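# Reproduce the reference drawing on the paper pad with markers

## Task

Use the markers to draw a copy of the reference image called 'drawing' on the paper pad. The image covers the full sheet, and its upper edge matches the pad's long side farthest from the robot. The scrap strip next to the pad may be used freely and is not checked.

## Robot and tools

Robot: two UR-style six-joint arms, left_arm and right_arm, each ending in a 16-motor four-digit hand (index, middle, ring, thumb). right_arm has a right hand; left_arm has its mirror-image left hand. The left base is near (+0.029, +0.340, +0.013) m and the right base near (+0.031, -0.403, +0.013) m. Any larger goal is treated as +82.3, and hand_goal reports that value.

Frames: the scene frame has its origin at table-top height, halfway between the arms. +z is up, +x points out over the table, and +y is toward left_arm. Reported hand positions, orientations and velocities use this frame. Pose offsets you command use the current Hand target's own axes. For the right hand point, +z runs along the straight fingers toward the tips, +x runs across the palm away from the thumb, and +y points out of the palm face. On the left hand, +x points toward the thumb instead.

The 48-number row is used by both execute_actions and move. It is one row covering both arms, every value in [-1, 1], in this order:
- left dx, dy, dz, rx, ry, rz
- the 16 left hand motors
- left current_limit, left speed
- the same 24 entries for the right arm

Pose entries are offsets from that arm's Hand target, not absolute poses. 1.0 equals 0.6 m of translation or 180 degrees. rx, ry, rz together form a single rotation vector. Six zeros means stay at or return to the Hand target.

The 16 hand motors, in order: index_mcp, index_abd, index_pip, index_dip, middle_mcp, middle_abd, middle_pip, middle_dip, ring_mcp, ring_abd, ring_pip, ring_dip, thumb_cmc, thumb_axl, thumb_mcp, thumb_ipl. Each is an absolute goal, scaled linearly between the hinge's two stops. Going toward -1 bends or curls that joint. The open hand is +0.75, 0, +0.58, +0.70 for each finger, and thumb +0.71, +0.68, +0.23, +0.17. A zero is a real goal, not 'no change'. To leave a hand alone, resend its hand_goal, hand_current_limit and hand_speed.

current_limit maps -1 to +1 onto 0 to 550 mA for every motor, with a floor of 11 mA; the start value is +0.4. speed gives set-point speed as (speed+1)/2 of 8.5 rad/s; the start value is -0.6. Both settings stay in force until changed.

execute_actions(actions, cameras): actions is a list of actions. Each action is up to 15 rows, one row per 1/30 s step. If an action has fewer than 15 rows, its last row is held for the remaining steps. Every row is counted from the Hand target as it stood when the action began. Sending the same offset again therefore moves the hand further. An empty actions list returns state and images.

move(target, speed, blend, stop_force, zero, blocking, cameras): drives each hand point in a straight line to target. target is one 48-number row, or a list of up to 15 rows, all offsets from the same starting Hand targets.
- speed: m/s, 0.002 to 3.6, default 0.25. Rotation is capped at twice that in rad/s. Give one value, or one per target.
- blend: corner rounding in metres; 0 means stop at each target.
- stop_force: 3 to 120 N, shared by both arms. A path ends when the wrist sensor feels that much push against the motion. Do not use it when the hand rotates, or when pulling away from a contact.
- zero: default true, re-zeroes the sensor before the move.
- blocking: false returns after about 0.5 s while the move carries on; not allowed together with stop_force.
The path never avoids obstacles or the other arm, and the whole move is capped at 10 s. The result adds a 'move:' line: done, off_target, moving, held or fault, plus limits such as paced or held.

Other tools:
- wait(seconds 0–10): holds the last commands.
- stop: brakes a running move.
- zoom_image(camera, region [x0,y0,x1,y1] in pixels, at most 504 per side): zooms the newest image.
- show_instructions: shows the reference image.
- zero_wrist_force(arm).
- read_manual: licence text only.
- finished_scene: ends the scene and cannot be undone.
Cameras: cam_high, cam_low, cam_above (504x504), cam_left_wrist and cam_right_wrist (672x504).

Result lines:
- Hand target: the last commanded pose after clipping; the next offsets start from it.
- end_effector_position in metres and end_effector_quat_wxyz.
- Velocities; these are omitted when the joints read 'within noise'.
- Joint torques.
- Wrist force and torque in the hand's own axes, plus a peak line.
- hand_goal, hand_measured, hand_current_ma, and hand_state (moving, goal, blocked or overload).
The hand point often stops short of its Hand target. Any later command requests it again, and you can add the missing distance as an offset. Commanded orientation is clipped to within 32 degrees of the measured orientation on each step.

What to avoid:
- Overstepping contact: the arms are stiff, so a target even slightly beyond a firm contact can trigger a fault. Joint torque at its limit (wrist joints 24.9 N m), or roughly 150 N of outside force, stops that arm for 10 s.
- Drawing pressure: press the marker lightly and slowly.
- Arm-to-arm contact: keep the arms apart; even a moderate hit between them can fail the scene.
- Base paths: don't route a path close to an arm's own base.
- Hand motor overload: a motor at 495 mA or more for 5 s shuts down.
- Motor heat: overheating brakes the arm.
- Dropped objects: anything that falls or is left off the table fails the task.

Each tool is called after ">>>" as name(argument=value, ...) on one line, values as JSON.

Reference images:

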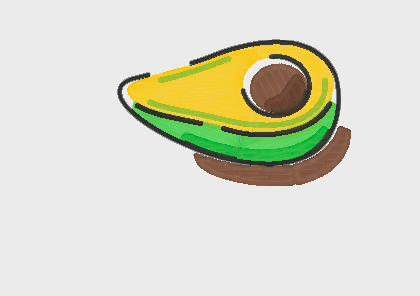

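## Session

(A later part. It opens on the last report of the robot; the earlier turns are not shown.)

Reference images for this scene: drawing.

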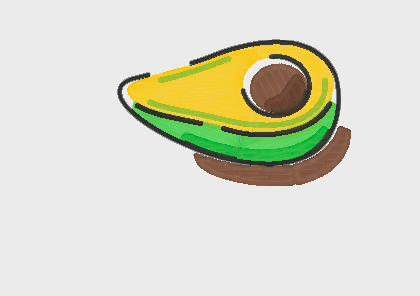

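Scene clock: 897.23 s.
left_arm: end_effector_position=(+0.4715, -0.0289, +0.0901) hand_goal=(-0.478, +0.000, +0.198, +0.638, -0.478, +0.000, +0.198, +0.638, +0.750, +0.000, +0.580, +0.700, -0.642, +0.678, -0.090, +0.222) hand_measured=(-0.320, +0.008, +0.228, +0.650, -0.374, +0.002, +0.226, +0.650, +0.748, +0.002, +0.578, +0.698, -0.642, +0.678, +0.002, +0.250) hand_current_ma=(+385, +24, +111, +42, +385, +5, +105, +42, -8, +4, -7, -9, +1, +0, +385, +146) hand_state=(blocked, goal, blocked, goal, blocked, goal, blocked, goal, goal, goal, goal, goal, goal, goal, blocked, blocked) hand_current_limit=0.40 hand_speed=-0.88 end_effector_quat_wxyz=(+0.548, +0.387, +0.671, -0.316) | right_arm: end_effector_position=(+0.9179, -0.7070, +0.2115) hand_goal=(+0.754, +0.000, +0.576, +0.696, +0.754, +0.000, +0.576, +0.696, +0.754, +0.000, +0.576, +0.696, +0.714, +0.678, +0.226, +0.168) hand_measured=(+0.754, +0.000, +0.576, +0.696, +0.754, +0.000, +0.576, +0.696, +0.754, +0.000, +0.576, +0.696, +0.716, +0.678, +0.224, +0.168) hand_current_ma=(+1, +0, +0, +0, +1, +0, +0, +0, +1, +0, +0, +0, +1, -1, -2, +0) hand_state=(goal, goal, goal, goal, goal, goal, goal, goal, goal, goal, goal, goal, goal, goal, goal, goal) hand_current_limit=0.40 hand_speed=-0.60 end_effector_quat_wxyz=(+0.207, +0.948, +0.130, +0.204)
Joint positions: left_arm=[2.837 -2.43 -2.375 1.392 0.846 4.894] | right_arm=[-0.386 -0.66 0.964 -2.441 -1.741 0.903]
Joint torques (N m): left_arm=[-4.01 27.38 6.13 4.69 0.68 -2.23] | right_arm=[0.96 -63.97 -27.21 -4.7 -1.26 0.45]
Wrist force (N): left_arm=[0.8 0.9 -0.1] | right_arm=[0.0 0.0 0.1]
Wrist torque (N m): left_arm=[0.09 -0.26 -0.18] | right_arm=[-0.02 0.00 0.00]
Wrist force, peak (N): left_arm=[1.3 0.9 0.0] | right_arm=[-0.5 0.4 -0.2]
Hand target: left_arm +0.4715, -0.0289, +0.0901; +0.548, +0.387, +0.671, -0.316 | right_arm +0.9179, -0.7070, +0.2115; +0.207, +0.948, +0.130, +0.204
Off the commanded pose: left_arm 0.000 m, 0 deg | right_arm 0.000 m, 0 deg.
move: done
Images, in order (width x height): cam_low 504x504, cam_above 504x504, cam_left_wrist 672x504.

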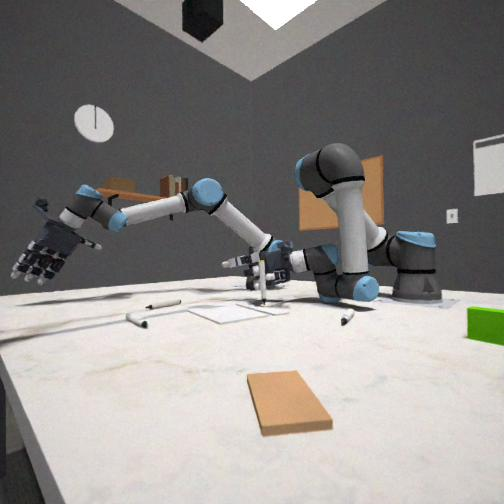

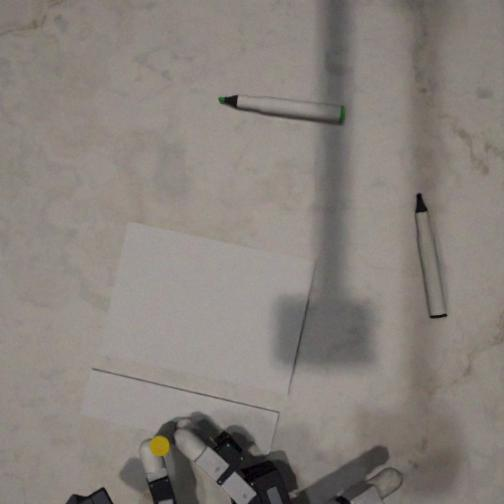

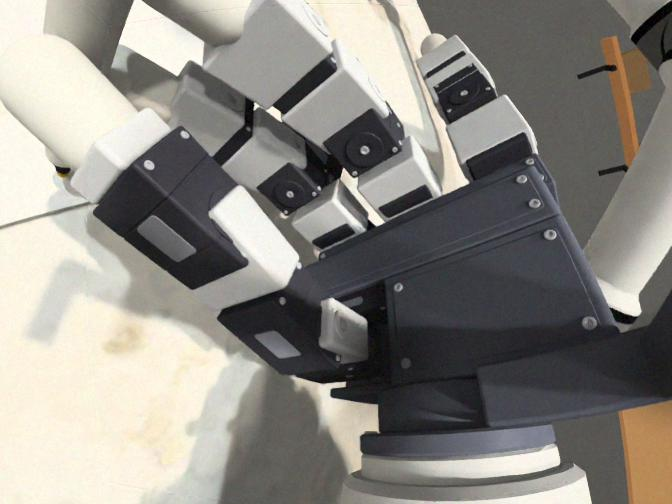

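>>> zoom_image(camera="cam_low", region=[200, 240, 320, 330])

>>> zoom_image(camera="cam_left_wrist", region=[0, 100, 160, 260])

Scaled by 4.200 from the camera's 504x504 image, which has a finer 720x720 frame.

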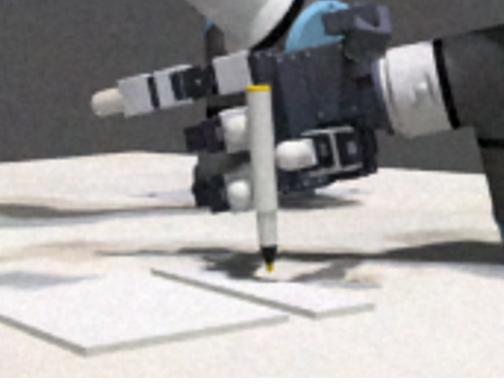

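Scaled by 3.150 from the camera's 672x504 image, which has a finer 960x720 frame.

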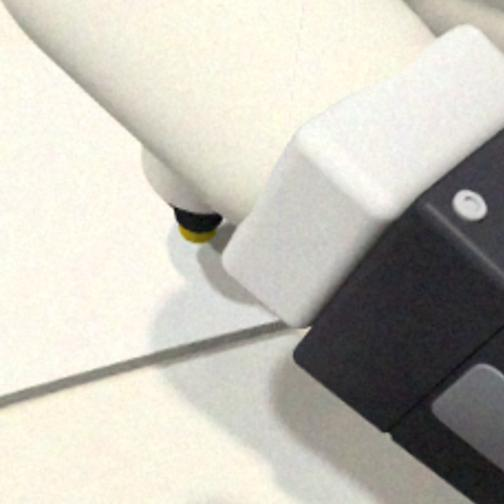

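>>> move(target=[0.0425,0,0.0087,0,0,0,-0.479,0,0.197,0.638,-0.479,0,0.197,0.638,0.75,0,0.58,0.70,-0.643,0.677,-0.09,0.222,0.4,-0.88,0,0,0,0,0,0,0.754,0,0.576,0.696,0.754,0,0.576,0.696,0.754,0,0.576,0.696,0.714,0.678,0.226,0.168,0.4,-0.6], speed=0.01, stop_force=3, cameras=["cam_low","cam_left_wrist"])

Scene clock: 909.00 s.
left_arm: end_effector_position=(+0.4714, -0.0289, +0.0903) hand_goal=(-0.478, +0.000, +0.198, +0.638, -0.478, +0.000, +0.198, +0.638, +0.750, +0.000, +0.580, +0.700, -0.642, +0.678, -0.090, +0.222) hand_measured=(-0.320, +0.008, +0.228, +0.650, -0.374, +0.002, +0.226, +0.650, +0.748, +0.002, +0.578, +0.698, -0.642, +0.678, +0.002, +0.250) hand_current_ma=(+385, +25, +111, +42, +385, +7, +105, +42, -8, +5, -7, -9, +2, +0, +385, +146) hand_state=(blocked, goal, blocked, goal, blocked, goal, blocked, goal, goal, goal, goal, goal, goal, goal, blocked, blocked) hand_current_limit=0.40 hand_speed=-0.88 end_effector_quat_wxyz=(+0.547, +0.387, +0.671, -0.316) | right_arm: end_effector_position=(+0.9179, -0.7070, +0.2115) hand_goal=(+0.754, +0.000, +0.576, +0.696, +0.754, +0.000, +0.576, +0.696, +0.754, +0.000, +0.576, +0.696, +0.714, +0.678, +0.226, +0.168) hand_measured=(+0.754, +0.000, +0.576, +0.696, +0.754, +0.000, +0.576, +0.696, +0.754, +0.000, +0.576, +0.696, +0.716, +0.678, +0.224, +0.168) hand_current_ma=(+1, +0, +0, +0, +1, +0, +0, +0, +1, +0, +0, +0, +1, -1, -2, +0) hand_state=(goal, goal, goal, goal, goal, goal, goal, goal, goal, goal, goal, goal, goal, goal, goal, goal) hand_current_limit=0.40 hand_speed=-0.60 end_effector_quat_wxyz=(+0.207, +0.948, +0.130, +0.204)
Joint positions: left_arm=[2.837 -2.429 -2.376 1.391 0.846 4.894] | right_arm=[-0.386 -0.66 0.964 -2.441 -1.741 0.903]
Joint torques (N m): left_arm=[1.75 34.72 -0.63 2.45 -0.33 0.22] | right_arm=[0.5 -63.98 -26.92 -4.73 -1.31 0.42]
Wrist force (N): left_arm=[1.0 0.9 -0.1] | right_arm=[0.0 -0.1 -0.2]
Wrist torque (N m): left_arm=[0.10 -0.28 -0.15] | right_arm=[0.00 0.01 0.00]
Wrist force, peak (N): left_arm=[1.1 1.1 0.1] | right_arm=[-0.4 0.3 -0.8]
Hand target: left_arm +0.4714, -0.0289, +0.0903; +0.547, +0.387, +0.671, -0.316 (not the last commanded pose) | right_arm +0.9179, -0.7070, +0.2115; +0.207, +0.948, +0.130, +0.204
Off the commanded pose: left_arm 0.026 m, 0 deg | right_arm 0.000 m, 0 deg.
FORCE FAULT: contact force on the left arm reached its limit, and that arm stopped. The contact can be on any part of that arm, not only on its tool. That arm's remaining commands of this call were not run. That arm is still stopped at the end of this call. That arm stays stopped for about 10 more seconds. Until then a move that you send moves the other arm only, and its call returns only when the move has ended. Once the stop has ended, the next robot result says so. If the stop ends while you think or write, that arm runs what you send next, counted from a new Hand target: where the arm stands when the stop ends. While its stop runs, that arm, its gripper or tool too, takes no new command. Until it ends, the stop uses up actions while you think or wait. An arm that is not stopped still takes commands.
move: fault (left_arm)
Images, in order (width x height): cam_low 504x504, cam_left_wrist 672x504.

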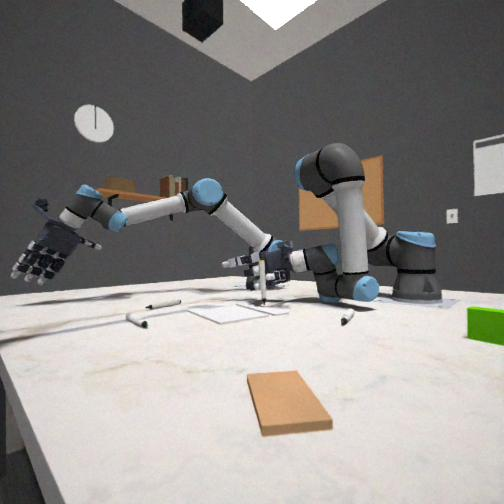

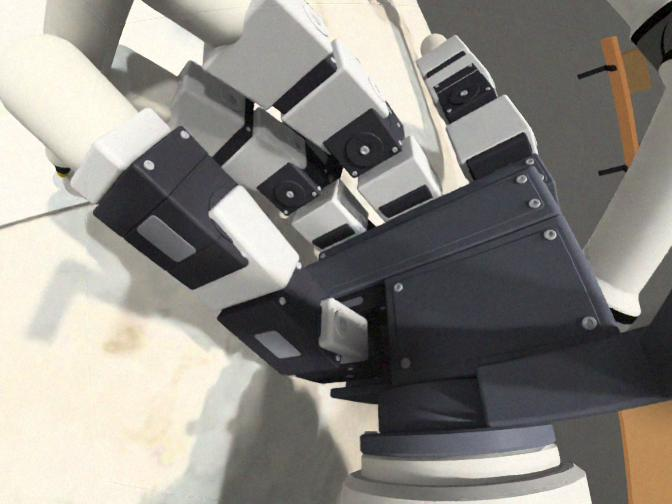

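>>> move(target=[[-0.0817,0,-0.0167,0,0,0,-0.479,0,0.197,0.638,-0.479,0,0.197,0.638,0.75,0,0.58,0.70,-0.643,0.677,-0.09,0.222,0.4,-0.88,0,0,0,0,0,0,0.754,0,0.576,0.696,0.754,0,0.576,0.696,0.754,0,0.576,0.696,0.714,0.678,0.226,0.168,0.4,-0.6],[-0.0703,0.0752,-0.0092,0,0,-0.1667,-0.479,0,0.197,0.638,-0.479,0,0.197,0.638,0.75,0,0.58,0.70,-0.643,0.677,-0.09,0.222,0.4,-0.88,0,0,0,0,0,0,0.754,0,0.576,0.696,0.754,0,0.576,0.696,0.754,0,0.576,0.696,0.714,0.678,0.226,0.168,0.4,-0.6]], speed=0.1, blend=0.02, cameras=["cam_low","cam_above","cam_left_wrist"])

Scene clock: 979.77 s.
left_arm: end_effector_position=(+0.5121, -0.0090, +0.1326) hand_goal=(-0.478, +0.000, +0.198, +0.638, -0.478, +0.000, +0.198, +0.638, +0.750, +0.000, +0.580, +0.700, -0.642, +0.678, -0.090, +0.222) hand_measured=(-0.320, +0.008, +0.228, +0.650, -0.374, +0.002, +0.226, +0.650, +0.748, +0.002, +0.578, +0.698, -0.642, +0.678, +0.002, +0.250) hand_current_ma=(+385, +25, +111, +42, +385, +7, +105, +42, -8, +5, -7, -9, +2, +0, +385, +146) hand_state=(blocked, goal, blocked, goal, blocked, goal, blocked, goal, goal, goal, goal, goal, goal, goal, blocked, blocked) hand_current_limit=0.40 hand_speed=-0.88 end_effector_quat_wxyz=(+0.447, +0.200, +0.749, -0.447) | right_arm: end_effector_position=(+0.9179, -0.7070, +0.2115) hand_goal=(+0.754, +0.000, +0.576, +0.696, +0.754, +0.000, +0.576, +0.696, +0.754, +0.000, +0.576, +0.696, +0.714, +0.678, +0.226, +0.168) hand_measured=(+0.754, +0.000, +0.576, +0.696, +0.754, +0.000, +0.576, +0.696, +0.754, +0.000, +0.576, +0.696, +0.716, +0.678, +0.224, +0.168) hand_current_ma=(+1, +0, +0, +0, +1, +0, +0, +0, +1, +0, +0, +0, +1, -1, -2, +0) hand_state=(goal, goal, goal, goal, goal, goal, goal, goal, goal, goal, goal, goal, goal, goal, goal, goal) hand_current_limit=0.40 hand_speed=-0.60 end_effector_quat_wxyz=(+0.207, +0.948, +0.130, +0.204)
Joint positions: left_arm=[2.955 -2.165 -2.328 1.047 0.732 4.417] | right_arm=[-0.386 -0.66 0.964 -2.441 -1.741 0.903]
Joint torques (N m): left_arm=[15.42 42.09 12.9 -0.07 -2.83 -2.09] | right_arm=[0.29 -64.55 -27.55 -4.76 -1.43 0.47]
Wrist force (N): left_arm=[1.3 1.3 -0.2] | right_arm=[-0.2 0.2 -0.3]
Wrist torque (N m): left_arm=[0.15 -0.32 -0.17] | right_arm=[0.05 0.03 -0.01]
Wrist force, peak (N): left_arm=[1.6 1.4 -0.2] | right_arm=[-0.3 0.3 -0.5]
Hand target: left_arm +0.5121, -0.0090, +0.1326; +0.447, +0.200, +0.749, -0.447 | right_arm +0.9179, -0.7070, +0.2115; +0.207, +0.948, +0.130, +0.204
Off the commanded pose: left_arm 0.000 m, 0 deg | right_arm 0.000 m, 0 deg.
FORCE FAULT, CONTINUED: the left arm's stop, for the force fault that an earlier result reported, is over. The rest of the stop counts as 19 of the actions that you can send in this scene. The stop ended before this call began, so that arm ran this call's commands, counted from a new Hand target: where the arm stood when the stop ended.
move: done
Images, in order (width x height): cam_low 504x504, cam_above 504x504, cam_left_wrist 672x504.

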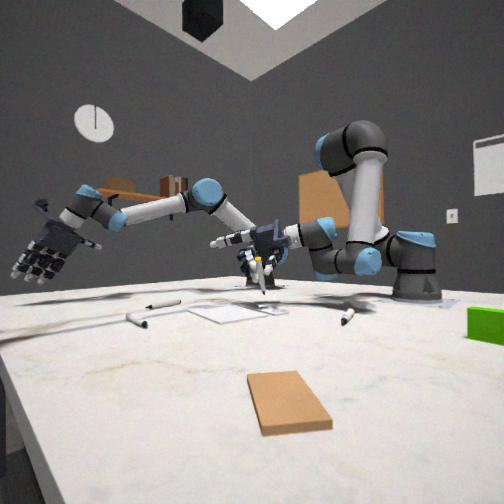

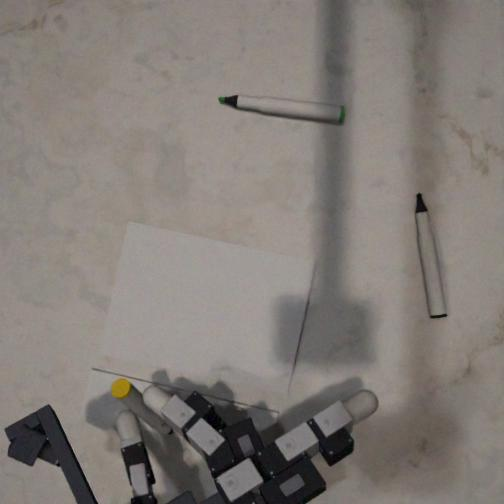

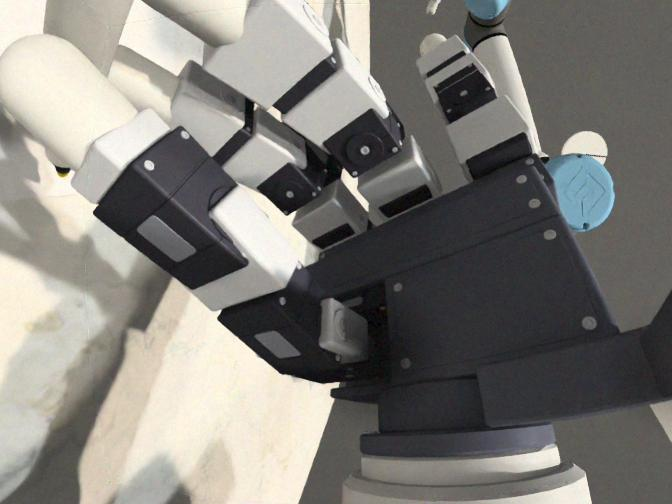

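>>> zoom_image(camera="cam_low", region=[200, 220, 340, 330])

>>> zoom_image(camera="cam_left_wrist", region=[0, 60, 200, 260])

>>> zoom_image(camera="cam_above", region=[60, 340, 260, 504])

Scaled by 3.600 from the camera's 504x504 image, which has a finer 720x720 frame.

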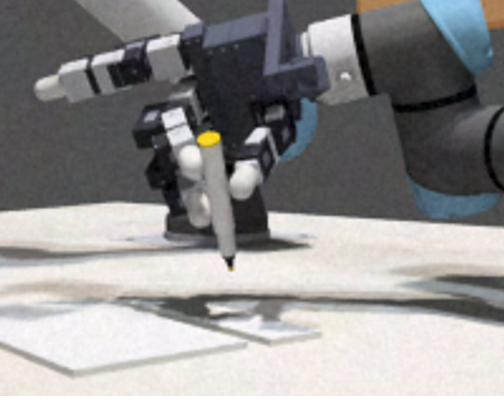

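Scaled by 2.520 from the camera's 672x504 image, which has a finer 960x720 frame.

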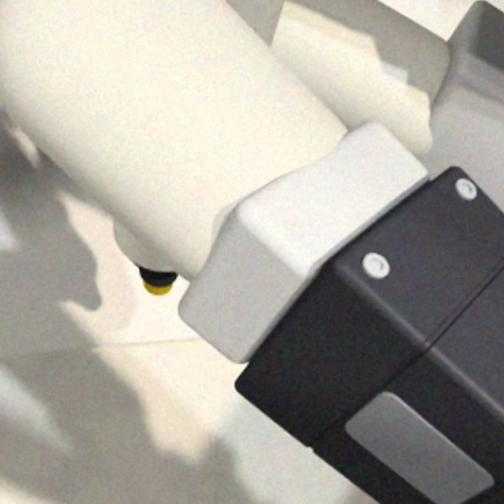

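Scaled by 2.520 from the camera's 504x504 image, which has a finer 720x720 frame.

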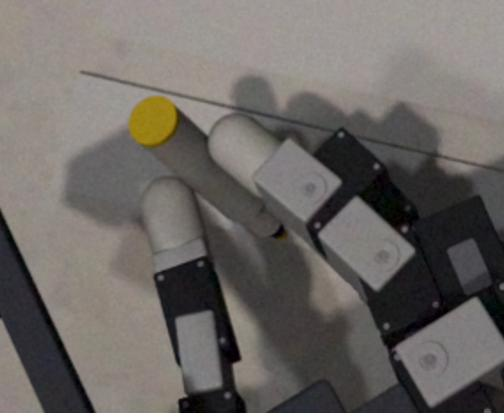

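>>> move(target=[0.0509,0.0294,0.012,0,0,0,-0.479,0,0.197,0.638,-0.479,0,0.197,0.638,0.75,0,0.58,0.70,-0.643,0.677,-0.09,0.222,0.4,-0.88,0,0,0,0,0,0,0.754,0,0.576,0.696,0.754,0,0.576,0.696,0.754,0,0.576,0.696,0.714,0.678,0.226,0.168,0.4,-0.6], speed=0.05, cameras=["cam_low","cam_above"])

>>> zoom_image(camera="cam_low", region=[220, 260, 310, 330])

>>> zoom_image(camera="cam_above", region=[100, 380, 240, 500])

Scene clock: 995.90 s.
left_arm: end_effector_position=(+0.5120, -0.0089, +0.0967) hand_goal=(-0.478, +0.000, +0.198, +0.638, -0.478, +0.000, +0.198, +0.638, +0.750, +0.000, +0.580, +0.700, -0.642, +0.678, -0.090, +0.222) hand_measured=(-0.320, +0.008, +0.228, +0.650, -0.374, +0.002, +0.226, +0.650, +0.748, +0.002, +0.578, +0.698, -0.642, +0.678, +0.002, +0.250) hand_current_ma=(+385, +25, +111, +42, +385, +7, +105, +42, -8, +5, -7, -9, +2, +0, +385, +146) hand_state=(blocked, goal, blocked, goal, blocked, goal, blocked, goal, goal, goal, goal, goal, goal, goal, blocked, blocked) hand_current_limit=0.40 hand_speed=-0.88 end_effector_quat_wxyz=(+0.447, +0.200, +0.749, -0.447) | right_arm: end_effector_position=(+0.9179, -0.7070, +0.2115) hand_goal=(+0.754, +0.000, +0.576, +0.696, +0.754, +0.000, +0.576, +0.696, +0.754, +0.000, +0.576, +0.696, +0.714, +0.678, +0.226, +0.168) hand_measured=(+0.754, +0.000, +0.576, +0.696, +0.754, +0.000, +0.576, +0.696, +0.754, +0.000, +0.576, +0.696, +0.716, +0.678, +0.224, +0.168) hand_current_ma=(+1, +0, +0, +0, +1, +0, +0, +0, +1, +0, +0, +0, +1, -1, -2, +0) hand_state=(goal, goal, goal, goal, goal, goal, goal, goal, goal, goal, goal, goal, goal, goal, goal, goal) hand_current_limit=0.40 hand_speed=-0.60 end_effector_quat_wxyz=(+0.207, +0.948, +0.130, +0.204)
Joint positions: left_arm=[2.955 -2.279 -2.314 1.146 0.732 4.417] | right_arm=[-0.386 -0.66 0.964 -2.441 -1.741 0.903]
Joint torques (N m): left_arm=[10.4 27.53 10.62 4.51 -1.72 -2.28] | right_arm=[0.56 -65.43 -27.71 -4.72 -1.52 0.54]
Wrist force (N): left_arm=[1.1 1.3 -0.2] | right_arm=[0.0 0.0 -0.2]
Wrist torque (N m): left_arm=[0.15 -0.29 -0.20] | right_arm=[0.01 0.00 0.01]
Wrist force, peak (N): left_arm=[1.6 1.7 0.0] | right_arm=[-0.1 0.4 -0.5]
Hand target: left_arm +0.5120, -0.0089, +0.0966; +0.447, +0.200, +0.749, -0.447 | right_arm +0.9179, -0.7070, +0.2115; +0.207, +0.948, +0.130, +0.204
Off the commanded pose: left_arm 0.000 m, 0 deg | right_arm 0.000 m, 0 deg.
move: done
Images, in order (width x height): cam_low 504x504, cam_above 504x504.

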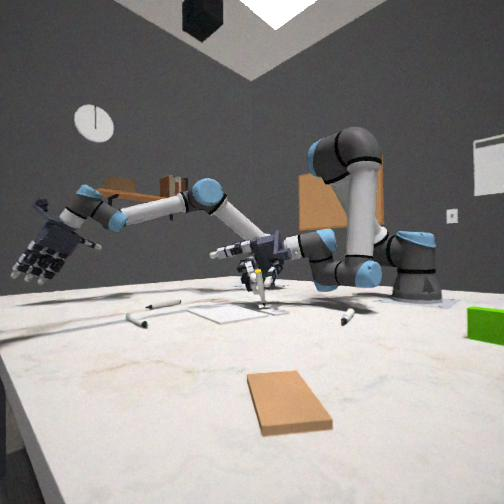

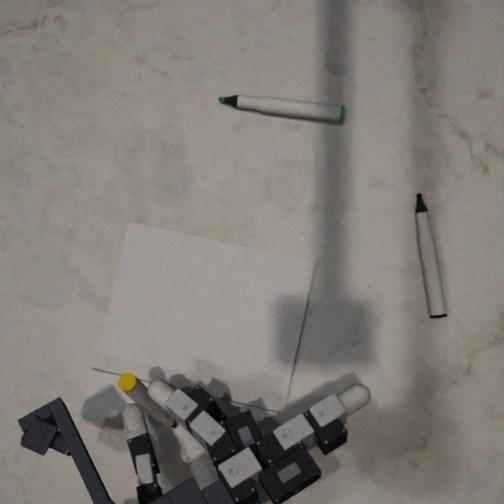

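Scaled by 5.600 from the camera's 504x504 image, which has a finer 720x720 frame.

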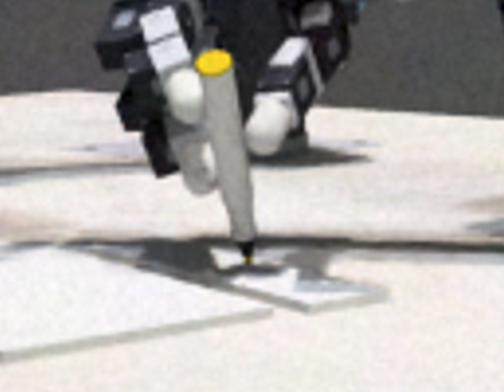

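Scaled by 3.600 from the camera's 504x504 image, which has a finer 720x720 frame.

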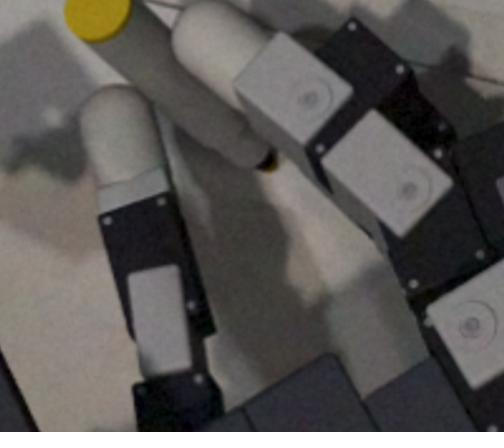

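>>> move(target=[-0.0005,0.0197,0.0121,0,0,0,-0.479,0,0.197,0.638,-0.479,0,0.197,0.638,0.75,0,0.58,0.70,-0.643,0.677,-0.09,0.222,0.4,-0.88,0,0,0,0,0,0,0.754,0,0.576,0.696,0.754,0,0.576,0.696,0.754,0,0.576,0.696,0.714,0.678,0.226,0.168,0.4,-0.6], speed=0.04, cameras=["cam_low","cam_above"])

>>> zoom_image(camera="cam_low", region=[220, 260, 310, 330])

>>> zoom_image(camera="cam_above", region=[130, 380, 220, 460])

Scene clock: 1009.93 s.
left_arm: end_effector_position=(+0.5239, -0.0089, +0.0897) hand_goal=(-0.478, +0.000, +0.198, +0.638, -0.478, +0.000, +0.198, +0.638, +0.750, +0.000, +0.580, +0.700, -0.642, +0.678, -0.090, +0.222) hand_measured=(-0.328, +0.014, +0.228, +0.650, -0.396, +0.002, +0.228, +0.652, +0.748, +0.002, +0.578, +0.698, -0.644, +0.678, +0.002, +0.250) hand_current_ma=(+385, +39, +111, +42, +376, +6, +111, +46, -8, +5, -7, -9, -9, -1, +385, +146) hand_state=(blocked, goal, blocked, goal, blocked, goal, blocked, goal, goal, goal, goal, goal, goal, goal, blocked, blocked) hand_current_limit=0.40 hand_speed=-0.88 end_effector_quat_wxyz=(+0.447, +0.200, +0.749, -0.447) | right_arm: end_effector_position=(+0.9179, -0.7070, +0.2115) hand_goal=(+0.754, +0.000, +0.576, +0.696, +0.754, +0.000, +0.576, +0.696, +0.754, +0.000, +0.576, +0.696, +0.714, +0.678, +0.226, +0.168) hand_measured=(+0.754, +0.000, +0.576, +0.696, +0.754, +0.000, +0.576, +0.696, +0.754, +0.000, +0.576, +0.696, +0.716, +0.678, +0.224, +0.168) hand_current_ma=(+1, +0, +0, +0, +1, +0, +0, +0, +1, +0, +0, +0, +1, -1, -2, +0) hand_state=(goal, goal, goal, goal, goal, goal, goal, goal, goal, goal, goal, goal, goal, goal, goal, goal) hand_current_limit=0.40 hand_speed=-0.60 end_effector_quat_wxyz=(+0.207, +0.948, +0.130, +0.204)
Joint positions: left_arm=[2.961 -2.305 -2.282 1.138 0.726 4.42] | right_arm=[-0.386 -0.66 0.964 -2.441 -1.741 0.903]
Joint torques (N m): left_arm=[15.63 28.47 11.08 -0.04 -2.86 2.61] | right_arm=[0.95 -66.3 -28.17 -4.69 -1.54 0.49]
Wrist force (N): left_arm=[1.2 1.3 -0.2] | right_arm=[-0.3 0.0 -0.4]
Wrist torque (N m): left_arm=[0.14 -0.31 -0.24] | right_arm=[0.04 0.05 -0.02]
Wrist force, peak (N): left_arm=[1.3 1.7 -0.3] | right_arm=[-0.5 0.4 0.1]
Hand target: left_arm +0.5240, -0.0089, +0.0896; +0.447, +0.200, +0.749, -0.447 | right_arm +0.9179, -0.7070, +0.2115; +0.207, +0.948, +0.130, +0.204
Off the commanded pose: left_arm 0.000 m, 0 deg | right_arm 0.000 m, 0 deg.
move: done
Images, in order (width x height): cam_low 504x504, cam_above 504x504.

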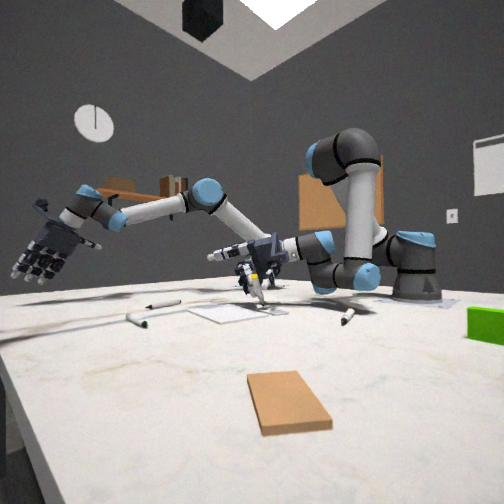

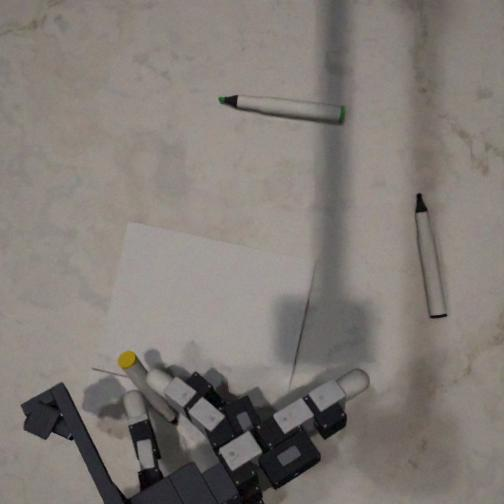

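Scaled by 5.600 from the camera's 504x504 image, which has a finer 720x720 frame.

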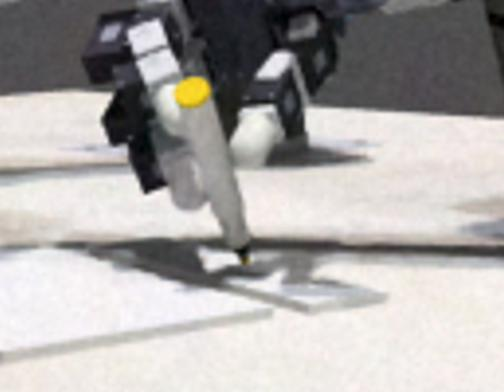

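Scaled by 5.600 from the camera's 504x504 image, which has a finer 720x720 frame.

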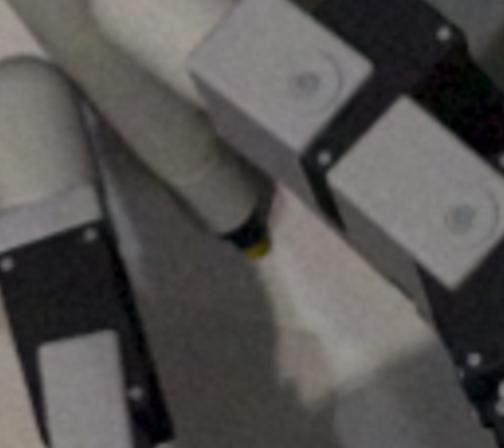

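>>> move(target=[-0.0212,-0.0123,-0.005,0,0,0,-0.479,0,0.197,0.638,-0.479,0,0.197,0.638,0.75,0,0.58,0.70,-0.643,0.677,-0.09,0.222,0.4,-0.88,0,0,0,0,0,0,0.754,0,0.576,0.696,0.754,0,0.576,0.696,0.754,0,0.576,0.696,0.714,0.678,0.226,0.168,0.4,-0.6], speed=0.04, cameras=["cam_low","cam_above"])

>>> zoom_image(camera="cam_low", region=[220, 260, 310, 330])

>>> zoom_image(camera="cam_above", region=[130, 380, 220, 460])

Scene clock: 1027.80 s.
left_arm: end_effector_position=(+0.5240, -0.0089, +0.1046) hand_goal=(-0.478, +0.000, +0.198, +0.638, -0.478, +0.000, +0.198, +0.638, +0.750, +0.000, +0.580, +0.700, -0.642, +0.678, -0.090, +0.222) hand_measured=(-0.328, +0.014, +0.228, +0.650, -0.396, +0.002, +0.228, +0.652, +0.748, +0.002, +0.578, +0.698, -0.644, +0.678, +0.002, +0.250) hand_current_ma=(+385, +40, +111, +42, +371, +6, +111, +46, -8, +5, -7, -9, -7, -1, +385, +146) hand_state=(blocked, goal, blocked, goal, blocked, goal, blocked, goal, goal, goal, goal, goal, goal, goal, blocked, blocked) hand_current_limit=0.40 hand_speed=-0.88 end_effector_quat_wxyz=(+0.447, +0.200, +0.749, -0.447) | right_arm: end_effector_position=(+0.9179, -0.7070, +0.2115) hand_goal=(+0.754, +0.000, +0.576, +0.696, +0.754, +0.000, +0.576, +0.696, +0.754, +0.000, +0.576, +0.696, +0.714, +0.678, +0.226, +0.168) hand_measured=(+0.754, +0.000, +0.576, +0.696, +0.754, +0.000, +0.576, +0.696, +0.754, +0.000, +0.576, +0.696, +0.716, +0.678, +0.224, +0.168) hand_current_ma=(+1, +0, +0, +0, +1, +0, +0, +0, +1, +0, +0, +0, +1, -1, -2, +0) hand_state=(goal, goal, goal, goal, goal, goal, goal, goal, goal, goal, goal, goal, goal, goal, goal, goal) hand_current_limit=0.40 hand_speed=-0.60 end_effector_quat_wxyz=(+0.207, +0.948, +0.130, +0.204)
Joint positions: left_arm=[2.961 -2.259 -2.29 1.1 0.726 4.42] | right_arm=[-0.386 -0.66 0.964 -2.441 -1.741 0.903]
Joint torques (N m): left_arm=[5.33 44.33 -2.1 -0.16 -0.42 0.39] | right_arm=[0.93 -67.58 -28.23 -4.69 -1.71 0.55]
Wrist force (N): left_arm=[1.2 1.2 -0.5] | right_arm=[-0.2 0.5 -0.3]
Wrist torque (N m): left_arm=[0.18 -0.32 -0.25] | right_arm=[0.09 0.03 0.00]
Wrist force, peak (N): left_arm=[1.6 1.7 -0.3] | right_arm=[0.0 0.0 -0.7]
Hand target: left_arm +0.5240, -0.0089, +0.1046; +0.447, +0.200, +0.749, -0.447 | right_arm +0.9179, -0.7070, +0.2115; +0.207, +0.948, +0.130, +0.204
Off the commanded pose: left_arm 0.000 m, 0 deg | right_arm 0.000 m, 0 deg.
move: done
Images, in order (width x height): cam_low 504x504, cam_above 504x504.

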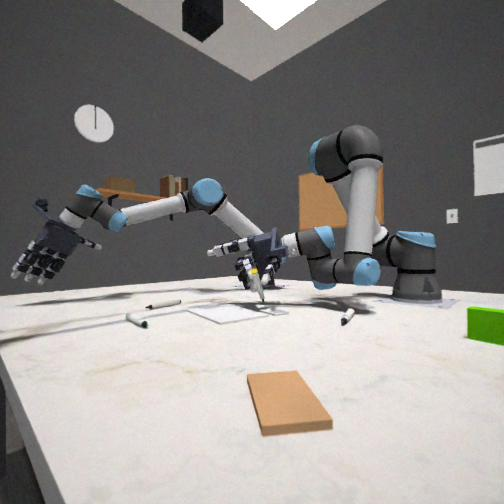

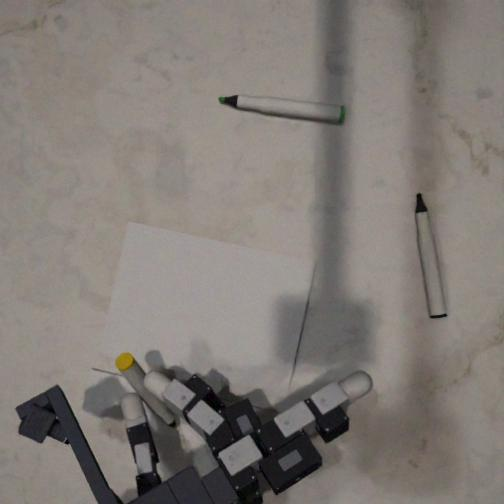

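Scaled by 5.600 from the camera's 504x504 image, which has a finer 720x720 frame.

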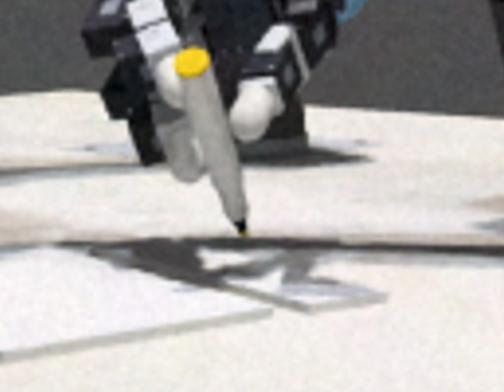

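Scaled by 5.600 from the camera's 504x504 image, which has a finer 720x720 frame.

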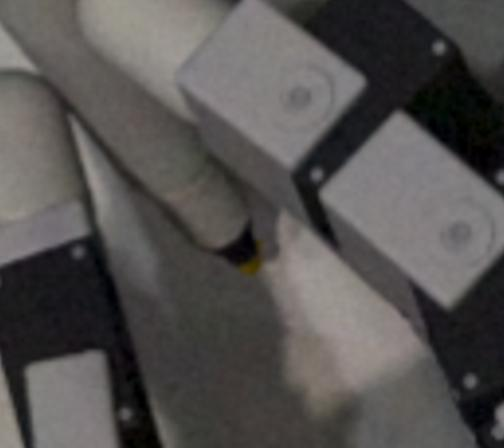

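>>> move(target=[[-0.012124,0.016333,0.011433,0,0,0,-0.479,0,0.197,0.638,-0.479,0,0.197,0.638,0.75,0,0.58,0.70,-0.643,0.677,-0.09,0.222,0.7,-0.88,0,0,0,0,0,0,0.754,0,0.576,0.696,0.754,0,0.576,0.696,0.754,0,0.576,0.696,0.714,0.678,0.226,0.168,0.4,-0.6],[0.008245,0.028093,0.016233,0,0,0,-0.479,0,0.197,0.638,-0.479,0,0.197,0.638,0.75,0,0.58,0.70,-0.643,0.677,-0.09,0.222,0.7,-0.88,0,0,0,0,0,0,0.754,0,0.576,0.696,0.754,0,0.576,0.696,0.754,0,0.576,0.696,0.714,0.678,0.226,0.168,0.4,-0.6],[-0.006363,0.073432,-0.032858,0,0,0,-0.479,0,0.197,0.638,-0.479,0,0.197,0.638,0.75,0,0.58,0.70,-0.643,0.677,-0.09,0.222,0.7,-0.88,0,0,0,0,0,0,0.754,0,0.576,0.696,0.754,0,0.576,0.696,0.754,0,0.576,0.696,0.714,0.678,0.226,0.168,0.4,-0.6],[-0.020508,0.065265,-0.036191,0,0,0,-0.479,0,0.197,0.638,-0.479,0,0.197,0.638,0.75,0,0.58,0.70,-0.643,0.677,-0.09,0.222,0.7,-0.88,0,0,0,0,0,0,0.754,0,0.576,0.696,0.754,0,0.576,0.696,0.754,0,0.576,0.696,0.714,0.678,0.226,0.168,0.4,-0.6]], speed=[0.05,0.02,0.03,0.04], cameras=["cam_low","cam_above"])

>>> zoom_image(camera="cam_above", region=[80, 340, 220, 460])

>>> zoom_image(camera="cam_low", region=[220, 260, 310, 330])

Scene clock: 1114.93 s.
left_arm: end_effector_position=(+0.5471, +0.0311, +0.1002) hand_goal=(-0.478, +0.000, +0.198, +0.638, -0.478, +0.000, +0.198, +0.638, +0.750, +0.000, +0.580, +0.700, -0.642, +0.678, -0.090, +0.222) hand_measured=(-0.334, +0.014, +0.230, +0.652, -0.396, +0.002, +0.228, +0.652, +0.748, +0.002, +0.578, +0.698, -0.644, +0.678, +0.002, +0.252) hand_current_ma=(+468, +44, +124, +47, +371, +6, +111, +46, -8, +5, -7, -9, -8, -1, +467, +157) hand_state=(blocked, goal, blocked, goal, blocked, goal, blocked, goal, goal, goal, goal, goal, goal, goal, blocked, blocked) hand_current_limit=0.70 hand_speed=-0.88 end_effector_quat_wxyz=(+0.447, +0.200, +0.749, -0.447) | right_arm: end_effector_position=(+0.9179, -0.7070, +0.2115) hand_goal=(+0.754, +0.000, +0.576, +0.696, +0.754, +0.000, +0.576, +0.696, +0.754, +0.000, +0.576, +0.696, +0.714, +0.678, +0.226, +0.168) hand_measured=(+0.754, +0.000, +0.576, +0.696, +0.754, +0.000, +0.576, +0.696, +0.754, +0.000, +0.576, +0.696, +0.716, +0.678, +0.224, +0.168) hand_current_ma=(+1, +0, +0, +0, +1, +0, +0, +0, +1, +0, +0, +0, +1, -1, -2, +0) hand_state=(goal, goal, goal, goal, goal, goal, goal, goal, goal, goal, goal, goal, goal, goal, goal, goal) hand_current_limit=0.40 hand_speed=-0.60 end_effector_quat_wxyz=(+0.207, +0.948, +0.130, +0.204)
Joint positions: left_arm=[3.078 -2.267 -2.293 1.064 0.616 4.481] | right_arm=[-0.386 -0.66 0.964 -2.441 -1.741 0.903]
Joint torques (N m): left_arm=[15.68 44.88 -2.81 -0.09 -3.02 2.5] | right_arm=[0.78 -68.65 -28.33 -4.61 -1.75 0.67]
Wrist force (N): left_arm=[1.2 1.2 -0.3] | right_arm=[-0.2 0.3 0.2]
Wrist torque (N m): left_arm=[0.16 -0.30 -0.28] | right_arm=[0.02 0.02 -0.01]
Wrist force, peak (N): left_arm=[1.6 1.5 -0.3] | right_arm=[-0.6 0.2 -0.4]
Hand target: left_arm +0.5471, +0.0311, +0.1002; +0.447, +0.200, +0.749, -0.447 | right_arm +0.9179, -0.7070, +0.2115; +0.207, +0.948, +0.130, +0.204
Off the commanded pose: left_arm 0.000 m, 0 deg | right_arm 0.000 m, 0 deg.
move: done
Images, in order (width x height): cam_low 504x504, cam_above 504x504.

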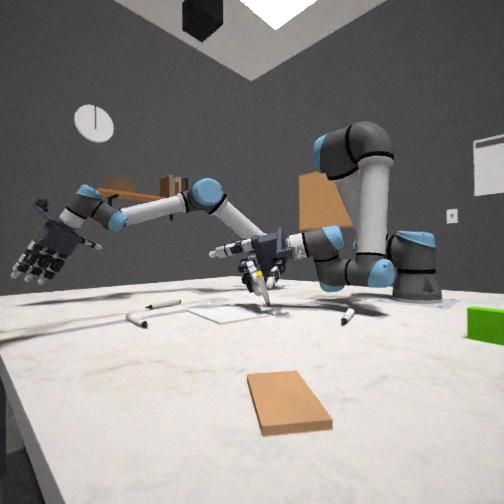

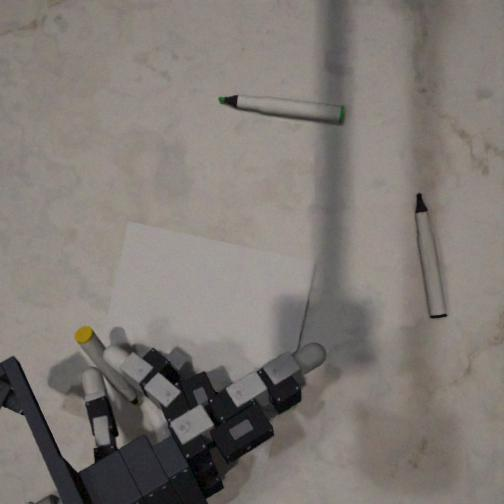

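Scaled by 3.600 from the camera's 504x504 image, which has a finer 720x720 frame.

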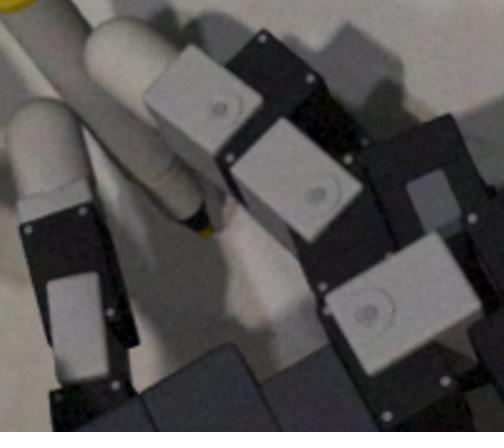

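Scaled by 5.600 from the camera's 504x504 image, which has a finer 720x720 frame.

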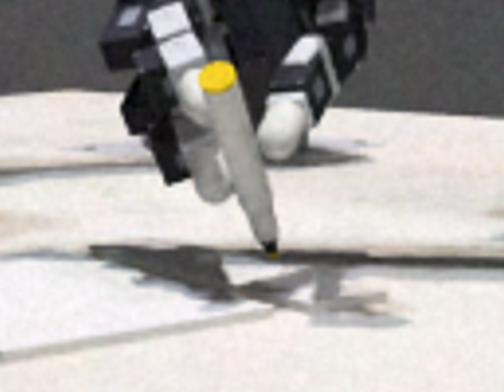

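>>> move(target=[[0.00866,-0.011667,-0.008167,0,0,0,-0.479,0,0.197,0.638,-0.479,0,0.197,0.638,0.75,0,0.58,0.70,-0.643,0.677,-0.09,0.222,0.7,-0.88,0,0,0,0,0,0,0.754,0,0.576,0.696,0.754,0,0.576,0.696,0.754,0,0.576,0.696,0.714,0.678,0.226,0.168,0.4,-0.6],[0.023795,-0.002929,-0.0046,0,0,0,-0.479,0,0.197,0.638,-0.479,0,0.197,0.638,0.75,0,0.58,0.70,-0.643,0.677,-0.09,0.222,0.7,-0.88,0,0,0,0,0,0,0.754,0,0.576,0.696,0.754,0,0.576,0.696,0.754,0,0.576,0.696,0.714,0.678,0.226,0.168,0.4,-0.6],[0.038402,-0.048267,0.044491,0,0,0,-0.479,0,0.197,0.638,-0.479,0,0.197,0.638,0.75,0,0.58,0.70,-0.643,0.677,-0.09,0.222,0.7,-0.88,0,0,0,0,0,0,0.754,0,0.576,0.696,0.754,0,0.576,0.696,0.754,0,0.576,0.696,0.714,0.678,0.226,0.168,0.4,-0.6],[-0.025392,-0.085099,0.029458,0,0,0,-0.479,0,0.197,0.638,-0.479,0,0.197,0.638,0.75,0,0.58,0.70,-0.643,0.677,-0.09,0.222,0.7,-0.88,0,0,0,0,0,0,0.754,0,0.576,0.696,0.754,0,0.576,0.696,0.754,0,0.576,0.696,0.714,0.678,0.226,0.168,0.4,-0.6],[-0.090349,0.089088,-0.288399,0,0,0,-0.479,0,0.197,0.638,-0.479,0,0.197,0.638,0.75,0,0.58,0.70,-0.643,0.677,-0.09,0.222,0.7,-0.88,0,0,0,0,0,0,0.754,0,0.576,0.696,0.754,0,0.576,0.696,0.754,0,0.576,0.696,0.714,0.678,0.226,0.168,0.4,-0.6]], speed=[0.05,0.02,0.03,0.06,0.15], cameras=["cam_low","cam_above"])

>>> zoom_image(camera="cam_above", region=[80, 340, 300, 470])

Scene clock: 1141.90 s.
left_arm: end_effector_position=(+0.5280, +0.2109, +0.1546) hand_goal=(-0.478, +0.000, +0.198, +0.638, -0.478, +0.000, +0.198, +0.638, +0.750, +0.000, +0.580, +0.700, -0.642, +0.678, -0.090, +0.222) hand_measured=(-0.336, +0.014, +0.230, +0.652, -0.396, +0.002, +0.228, +0.652, +0.748, +0.002, +0.578, +0.698, -0.644, +0.678, +0.002, +0.252) hand_current_ma=(+468, +45, +126, +47, +371, +6, +111, +46, -9, +5, -7, -9, -8, -1, +468, +160) hand_state=(blocked, goal, blocked, goal, blocked, goal, blocked, goal, goal, goal, goal, goal, goal, goal, blocked, blocked) hand_current_limit=0.70 hand_speed=-0.88 end_effector_quat_wxyz=(+0.447, +0.199, +0.749, -0.447) | right_arm: end_effector_position=(+0.9179, -0.7070, +0.2115) hand_goal=(+0.754, +0.000, +0.576, +0.696, +0.754, +0.000, +0.576, +0.696, +0.754, +0.000, +0.576, +0.696, +0.714, +0.678, +0.226, +0.168) hand_measured=(+0.754, +0.000, +0.576, +0.696, +0.754, +0.000, +0.576, +0.696, +0.754, +0.000, +0.576, +0.696, +0.716, +0.678, +0.224, +0.168) hand_current_ma=(+1, +0, +0, +0, +1, +0, +0, +0, +1, +0, +0, +0, +1, -1, -2, +0) hand_state=(goal, goal, goal, goal, goal, goal, goal, goal, goal, goal, goal, goal, goal, goal, goal, goal) hand_current_limit=0.40 hand_speed=-0.60 end_effector_quat_wxyz=(+0.207, +0.948, +0.130, +0.204)
Joint positions: left_arm=[3.614 -1.706 -2.593 -0.165 0.208 5.505] | right_arm=[-0.386 -0.66 0.964 -2.441 -1.741 0.903]
Joint torques (N m): left_arm=[15.81 27.06 16.39 0.56 -4.36 2.66] | right_arm=[0.74 -67.68 -27.99 -4.69 -1.65 0.55]
Wrist force (N): left_arm=[1.0 1.2 0.0] | right_arm=[0.1 -0.2 -0.4]
Wrist torque (N m): left_arm=[0.14 -0.29 -0.32] | right_arm=[0.01 -0.01 0.01]
Wrist force, peak (N): left_arm=[1.9 1.5 -0.2] | right_arm=[-0.4 0.4 -0.5]
Hand target: left_arm +0.5280, +0.2111, +0.1546; +0.447, +0.200, +0.749, -0.447 | right_arm +0.9179, -0.7070, +0.2115; +0.207, +0.948, +0.130, +0.204
Off the commanded pose: left_arm 0.000 m, 0 deg | right_arm 0.000 m, 0 deg.
move: done
Images, in order (width x height): cam_low 504x504, cam_above 504x504.

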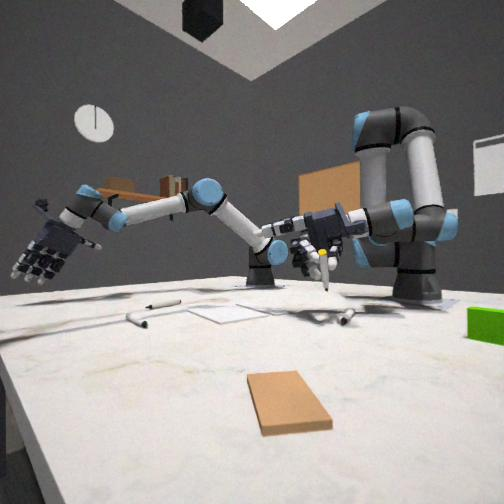

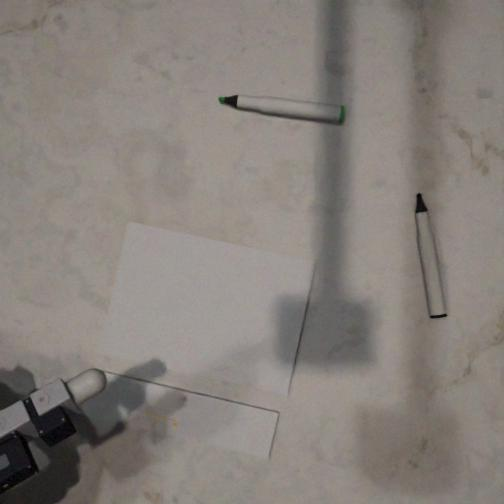

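Scaled by 2.291 from the camera's 504x504 image, which has a finer 720x720 frame.

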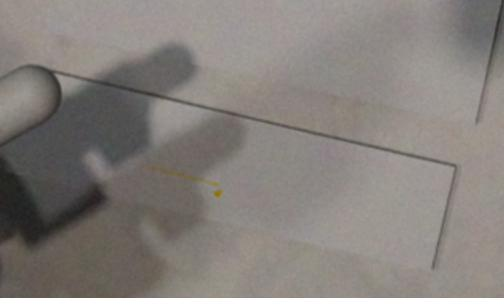

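>>> zoom_image(camera="cam_above", region=[130, 395, 190, 435])

Scaled by 8.400 from the camera's 504x504 image, which has a finer 720x720 frame.

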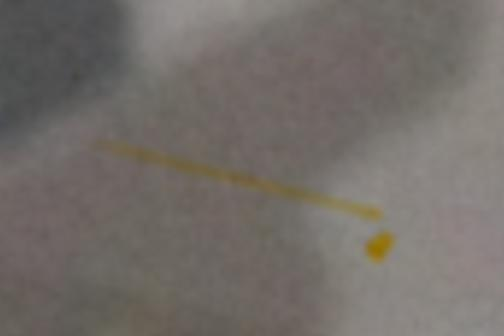

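>>> move(target=[0.08898,-0.14544,0.26721,-0.01523,0.05681,0.1662,-0.479,0,0.197,0.638,-0.52,0,0.197,0.638,0.75,0,0.58,0.70,-0.643,0.677,-0.09,0.222,0.7,-0.88,0,0,0,0,0,0,0.754,0,0.576,0.696,0.754,0,0.576,0.696,0.754,0,0.576,0.696,0.714,0.678,0.226,0.168,0.4,-0.6], speed=0.12, cameras=["cam_low","cam_above","cam_left_wrist"])

>>> zoom_image(camera="cam_low", region=[220, 220, 360, 330])

>>> zoom_image(camera="cam_above", region=[60, 320, 220, 460])

Scene clock: 1311.30 s.
left_arm: end_effector_position=(+0.5177, +0.0244, +0.1201) hand_goal=(-0.478, +0.000, +0.198, +0.638, -0.520, +0.000, +0.198, +0.638, +0.750, +0.000, +0.580, +0.700, -0.642, +0.678, -0.090, +0.222) hand_measured=(-0.336, +0.014, +0.232, +0.652, -0.406, +0.002, +0.230, +0.652, +0.748, +0.002, +0.578, +0.698, -0.644, +0.678, +0.002, +0.256) hand_current_ma=(+468, +45, +130, +49, +467, +6, +123, +52, -8, +5, -7, -9, -4, -1, +468, +177) hand_state=(blocked, goal, blocked, goal, blocked, goal, blocked, goal, goal, goal, goal, goal, goal, goal, blocked, blocked) hand_current_limit=0.70 hand_speed=-0.88 end_effector_quat_wxyz=(+0.484, +0.414, +0.718, -0.280) | right_arm: end_effector_position=(+0.9179, -0.7070, +0.2115) hand_goal=(+0.754, +0.000, +0.576, +0.696, +0.754, +0.000, +0.576, +0.696, +0.754, +0.000, +0.576, +0.696, +0.714, +0.678, +0.226, +0.168) hand_measured=(+0.754, +0.000, +0.576, +0.696, +0.754, +0.000, +0.576, +0.696, +0.754, +0.000, +0.576, +0.696, +0.716, +0.678, +0.224, +0.168) hand_current_ma=(+1, +0, +0, +0, +1, +0, +0, +0, +1, +0, +0, +0, +1, -1, -2, +0) hand_state=(goal, goal, goal, goal, goal, goal, goal, goal, goal, goal, goal, goal, goal, goal, goal, goal) hand_current_limit=0.40 hand_speed=-0.60 end_effector_quat_wxyz=(+0.207, +0.948, +0.130, +0.204)
Joint positions: left_arm=[2.993 -2.142 -2.439 0.862 0.758 5.153] | right_arm=[-0.386 -0.66 0.964 -2.441 -1.741 0.903]
Joint torques (N m): left_arm=[-12.29 23.36 11.54 5.34 1.8 2.69] | right_arm=[0.69 -68.64 -27.91 -4.69 -1.78 0.6]
Wrist force (N): left_arm=[0.9 0.8 -0.3] | right_arm=[-0.2 -0.1 -0.1]
Wrist torque (N m): left_arm=[0.14 -0.28 -0.21] | right_arm=[0.00 0.04 -0.02]
Wrist force, peak (N): left_arm=[1.4 1.4 0.0] | right_arm=[0.0 -0.1 -0.8]
Hand target: left_arm +0.5177, +0.0244, +0.1201; +0.484, +0.414, +0.718, -0.280 | right_arm +0.9179, -0.7070, +0.2115; +0.207, +0.948, +0.130, +0.204
Off the commanded pose: left_arm 0.000 m, 0 deg | right_arm 0.000 m, 0 deg.
move: done
Images, in order (width x height): cam_low 504x504, cam_above 504x504, cam_left_wrist 672x504.

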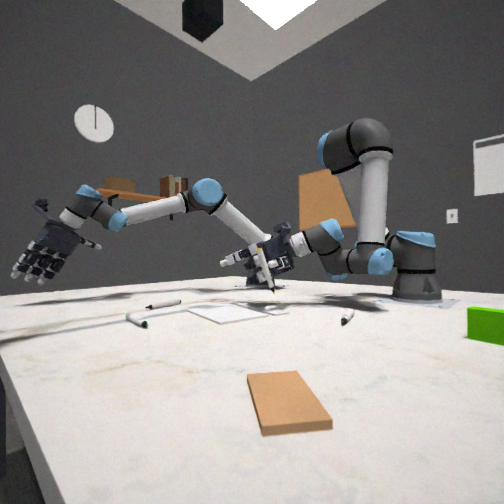

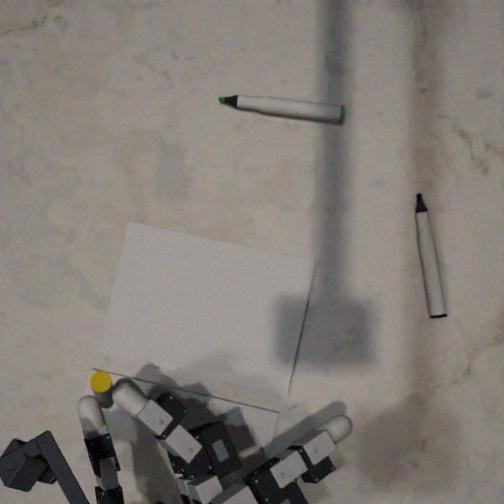

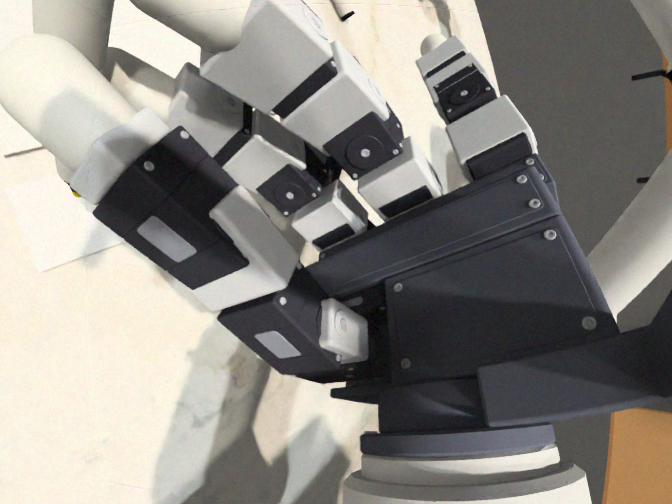

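Scaled by 3.600 from the camera's 504x504 image, which has a finer 720x720 frame.

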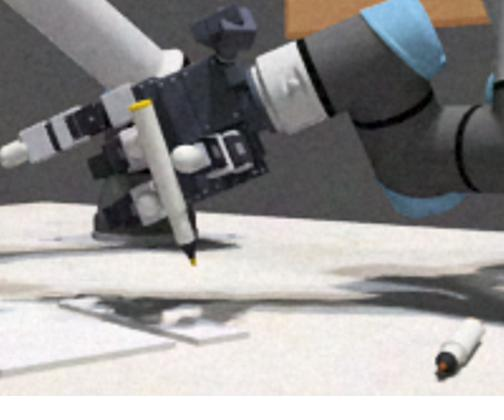

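Scaled by 3.150 from the camera's 504x504 image, which has a finer 720x720 frame.

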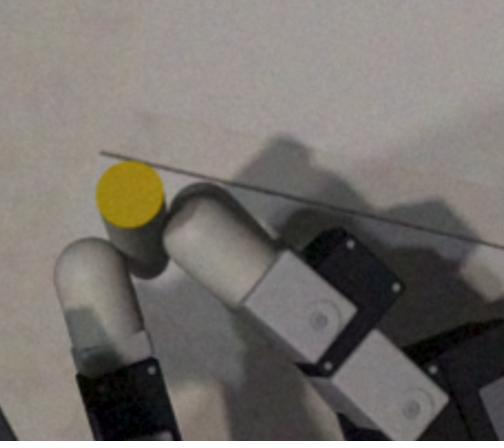

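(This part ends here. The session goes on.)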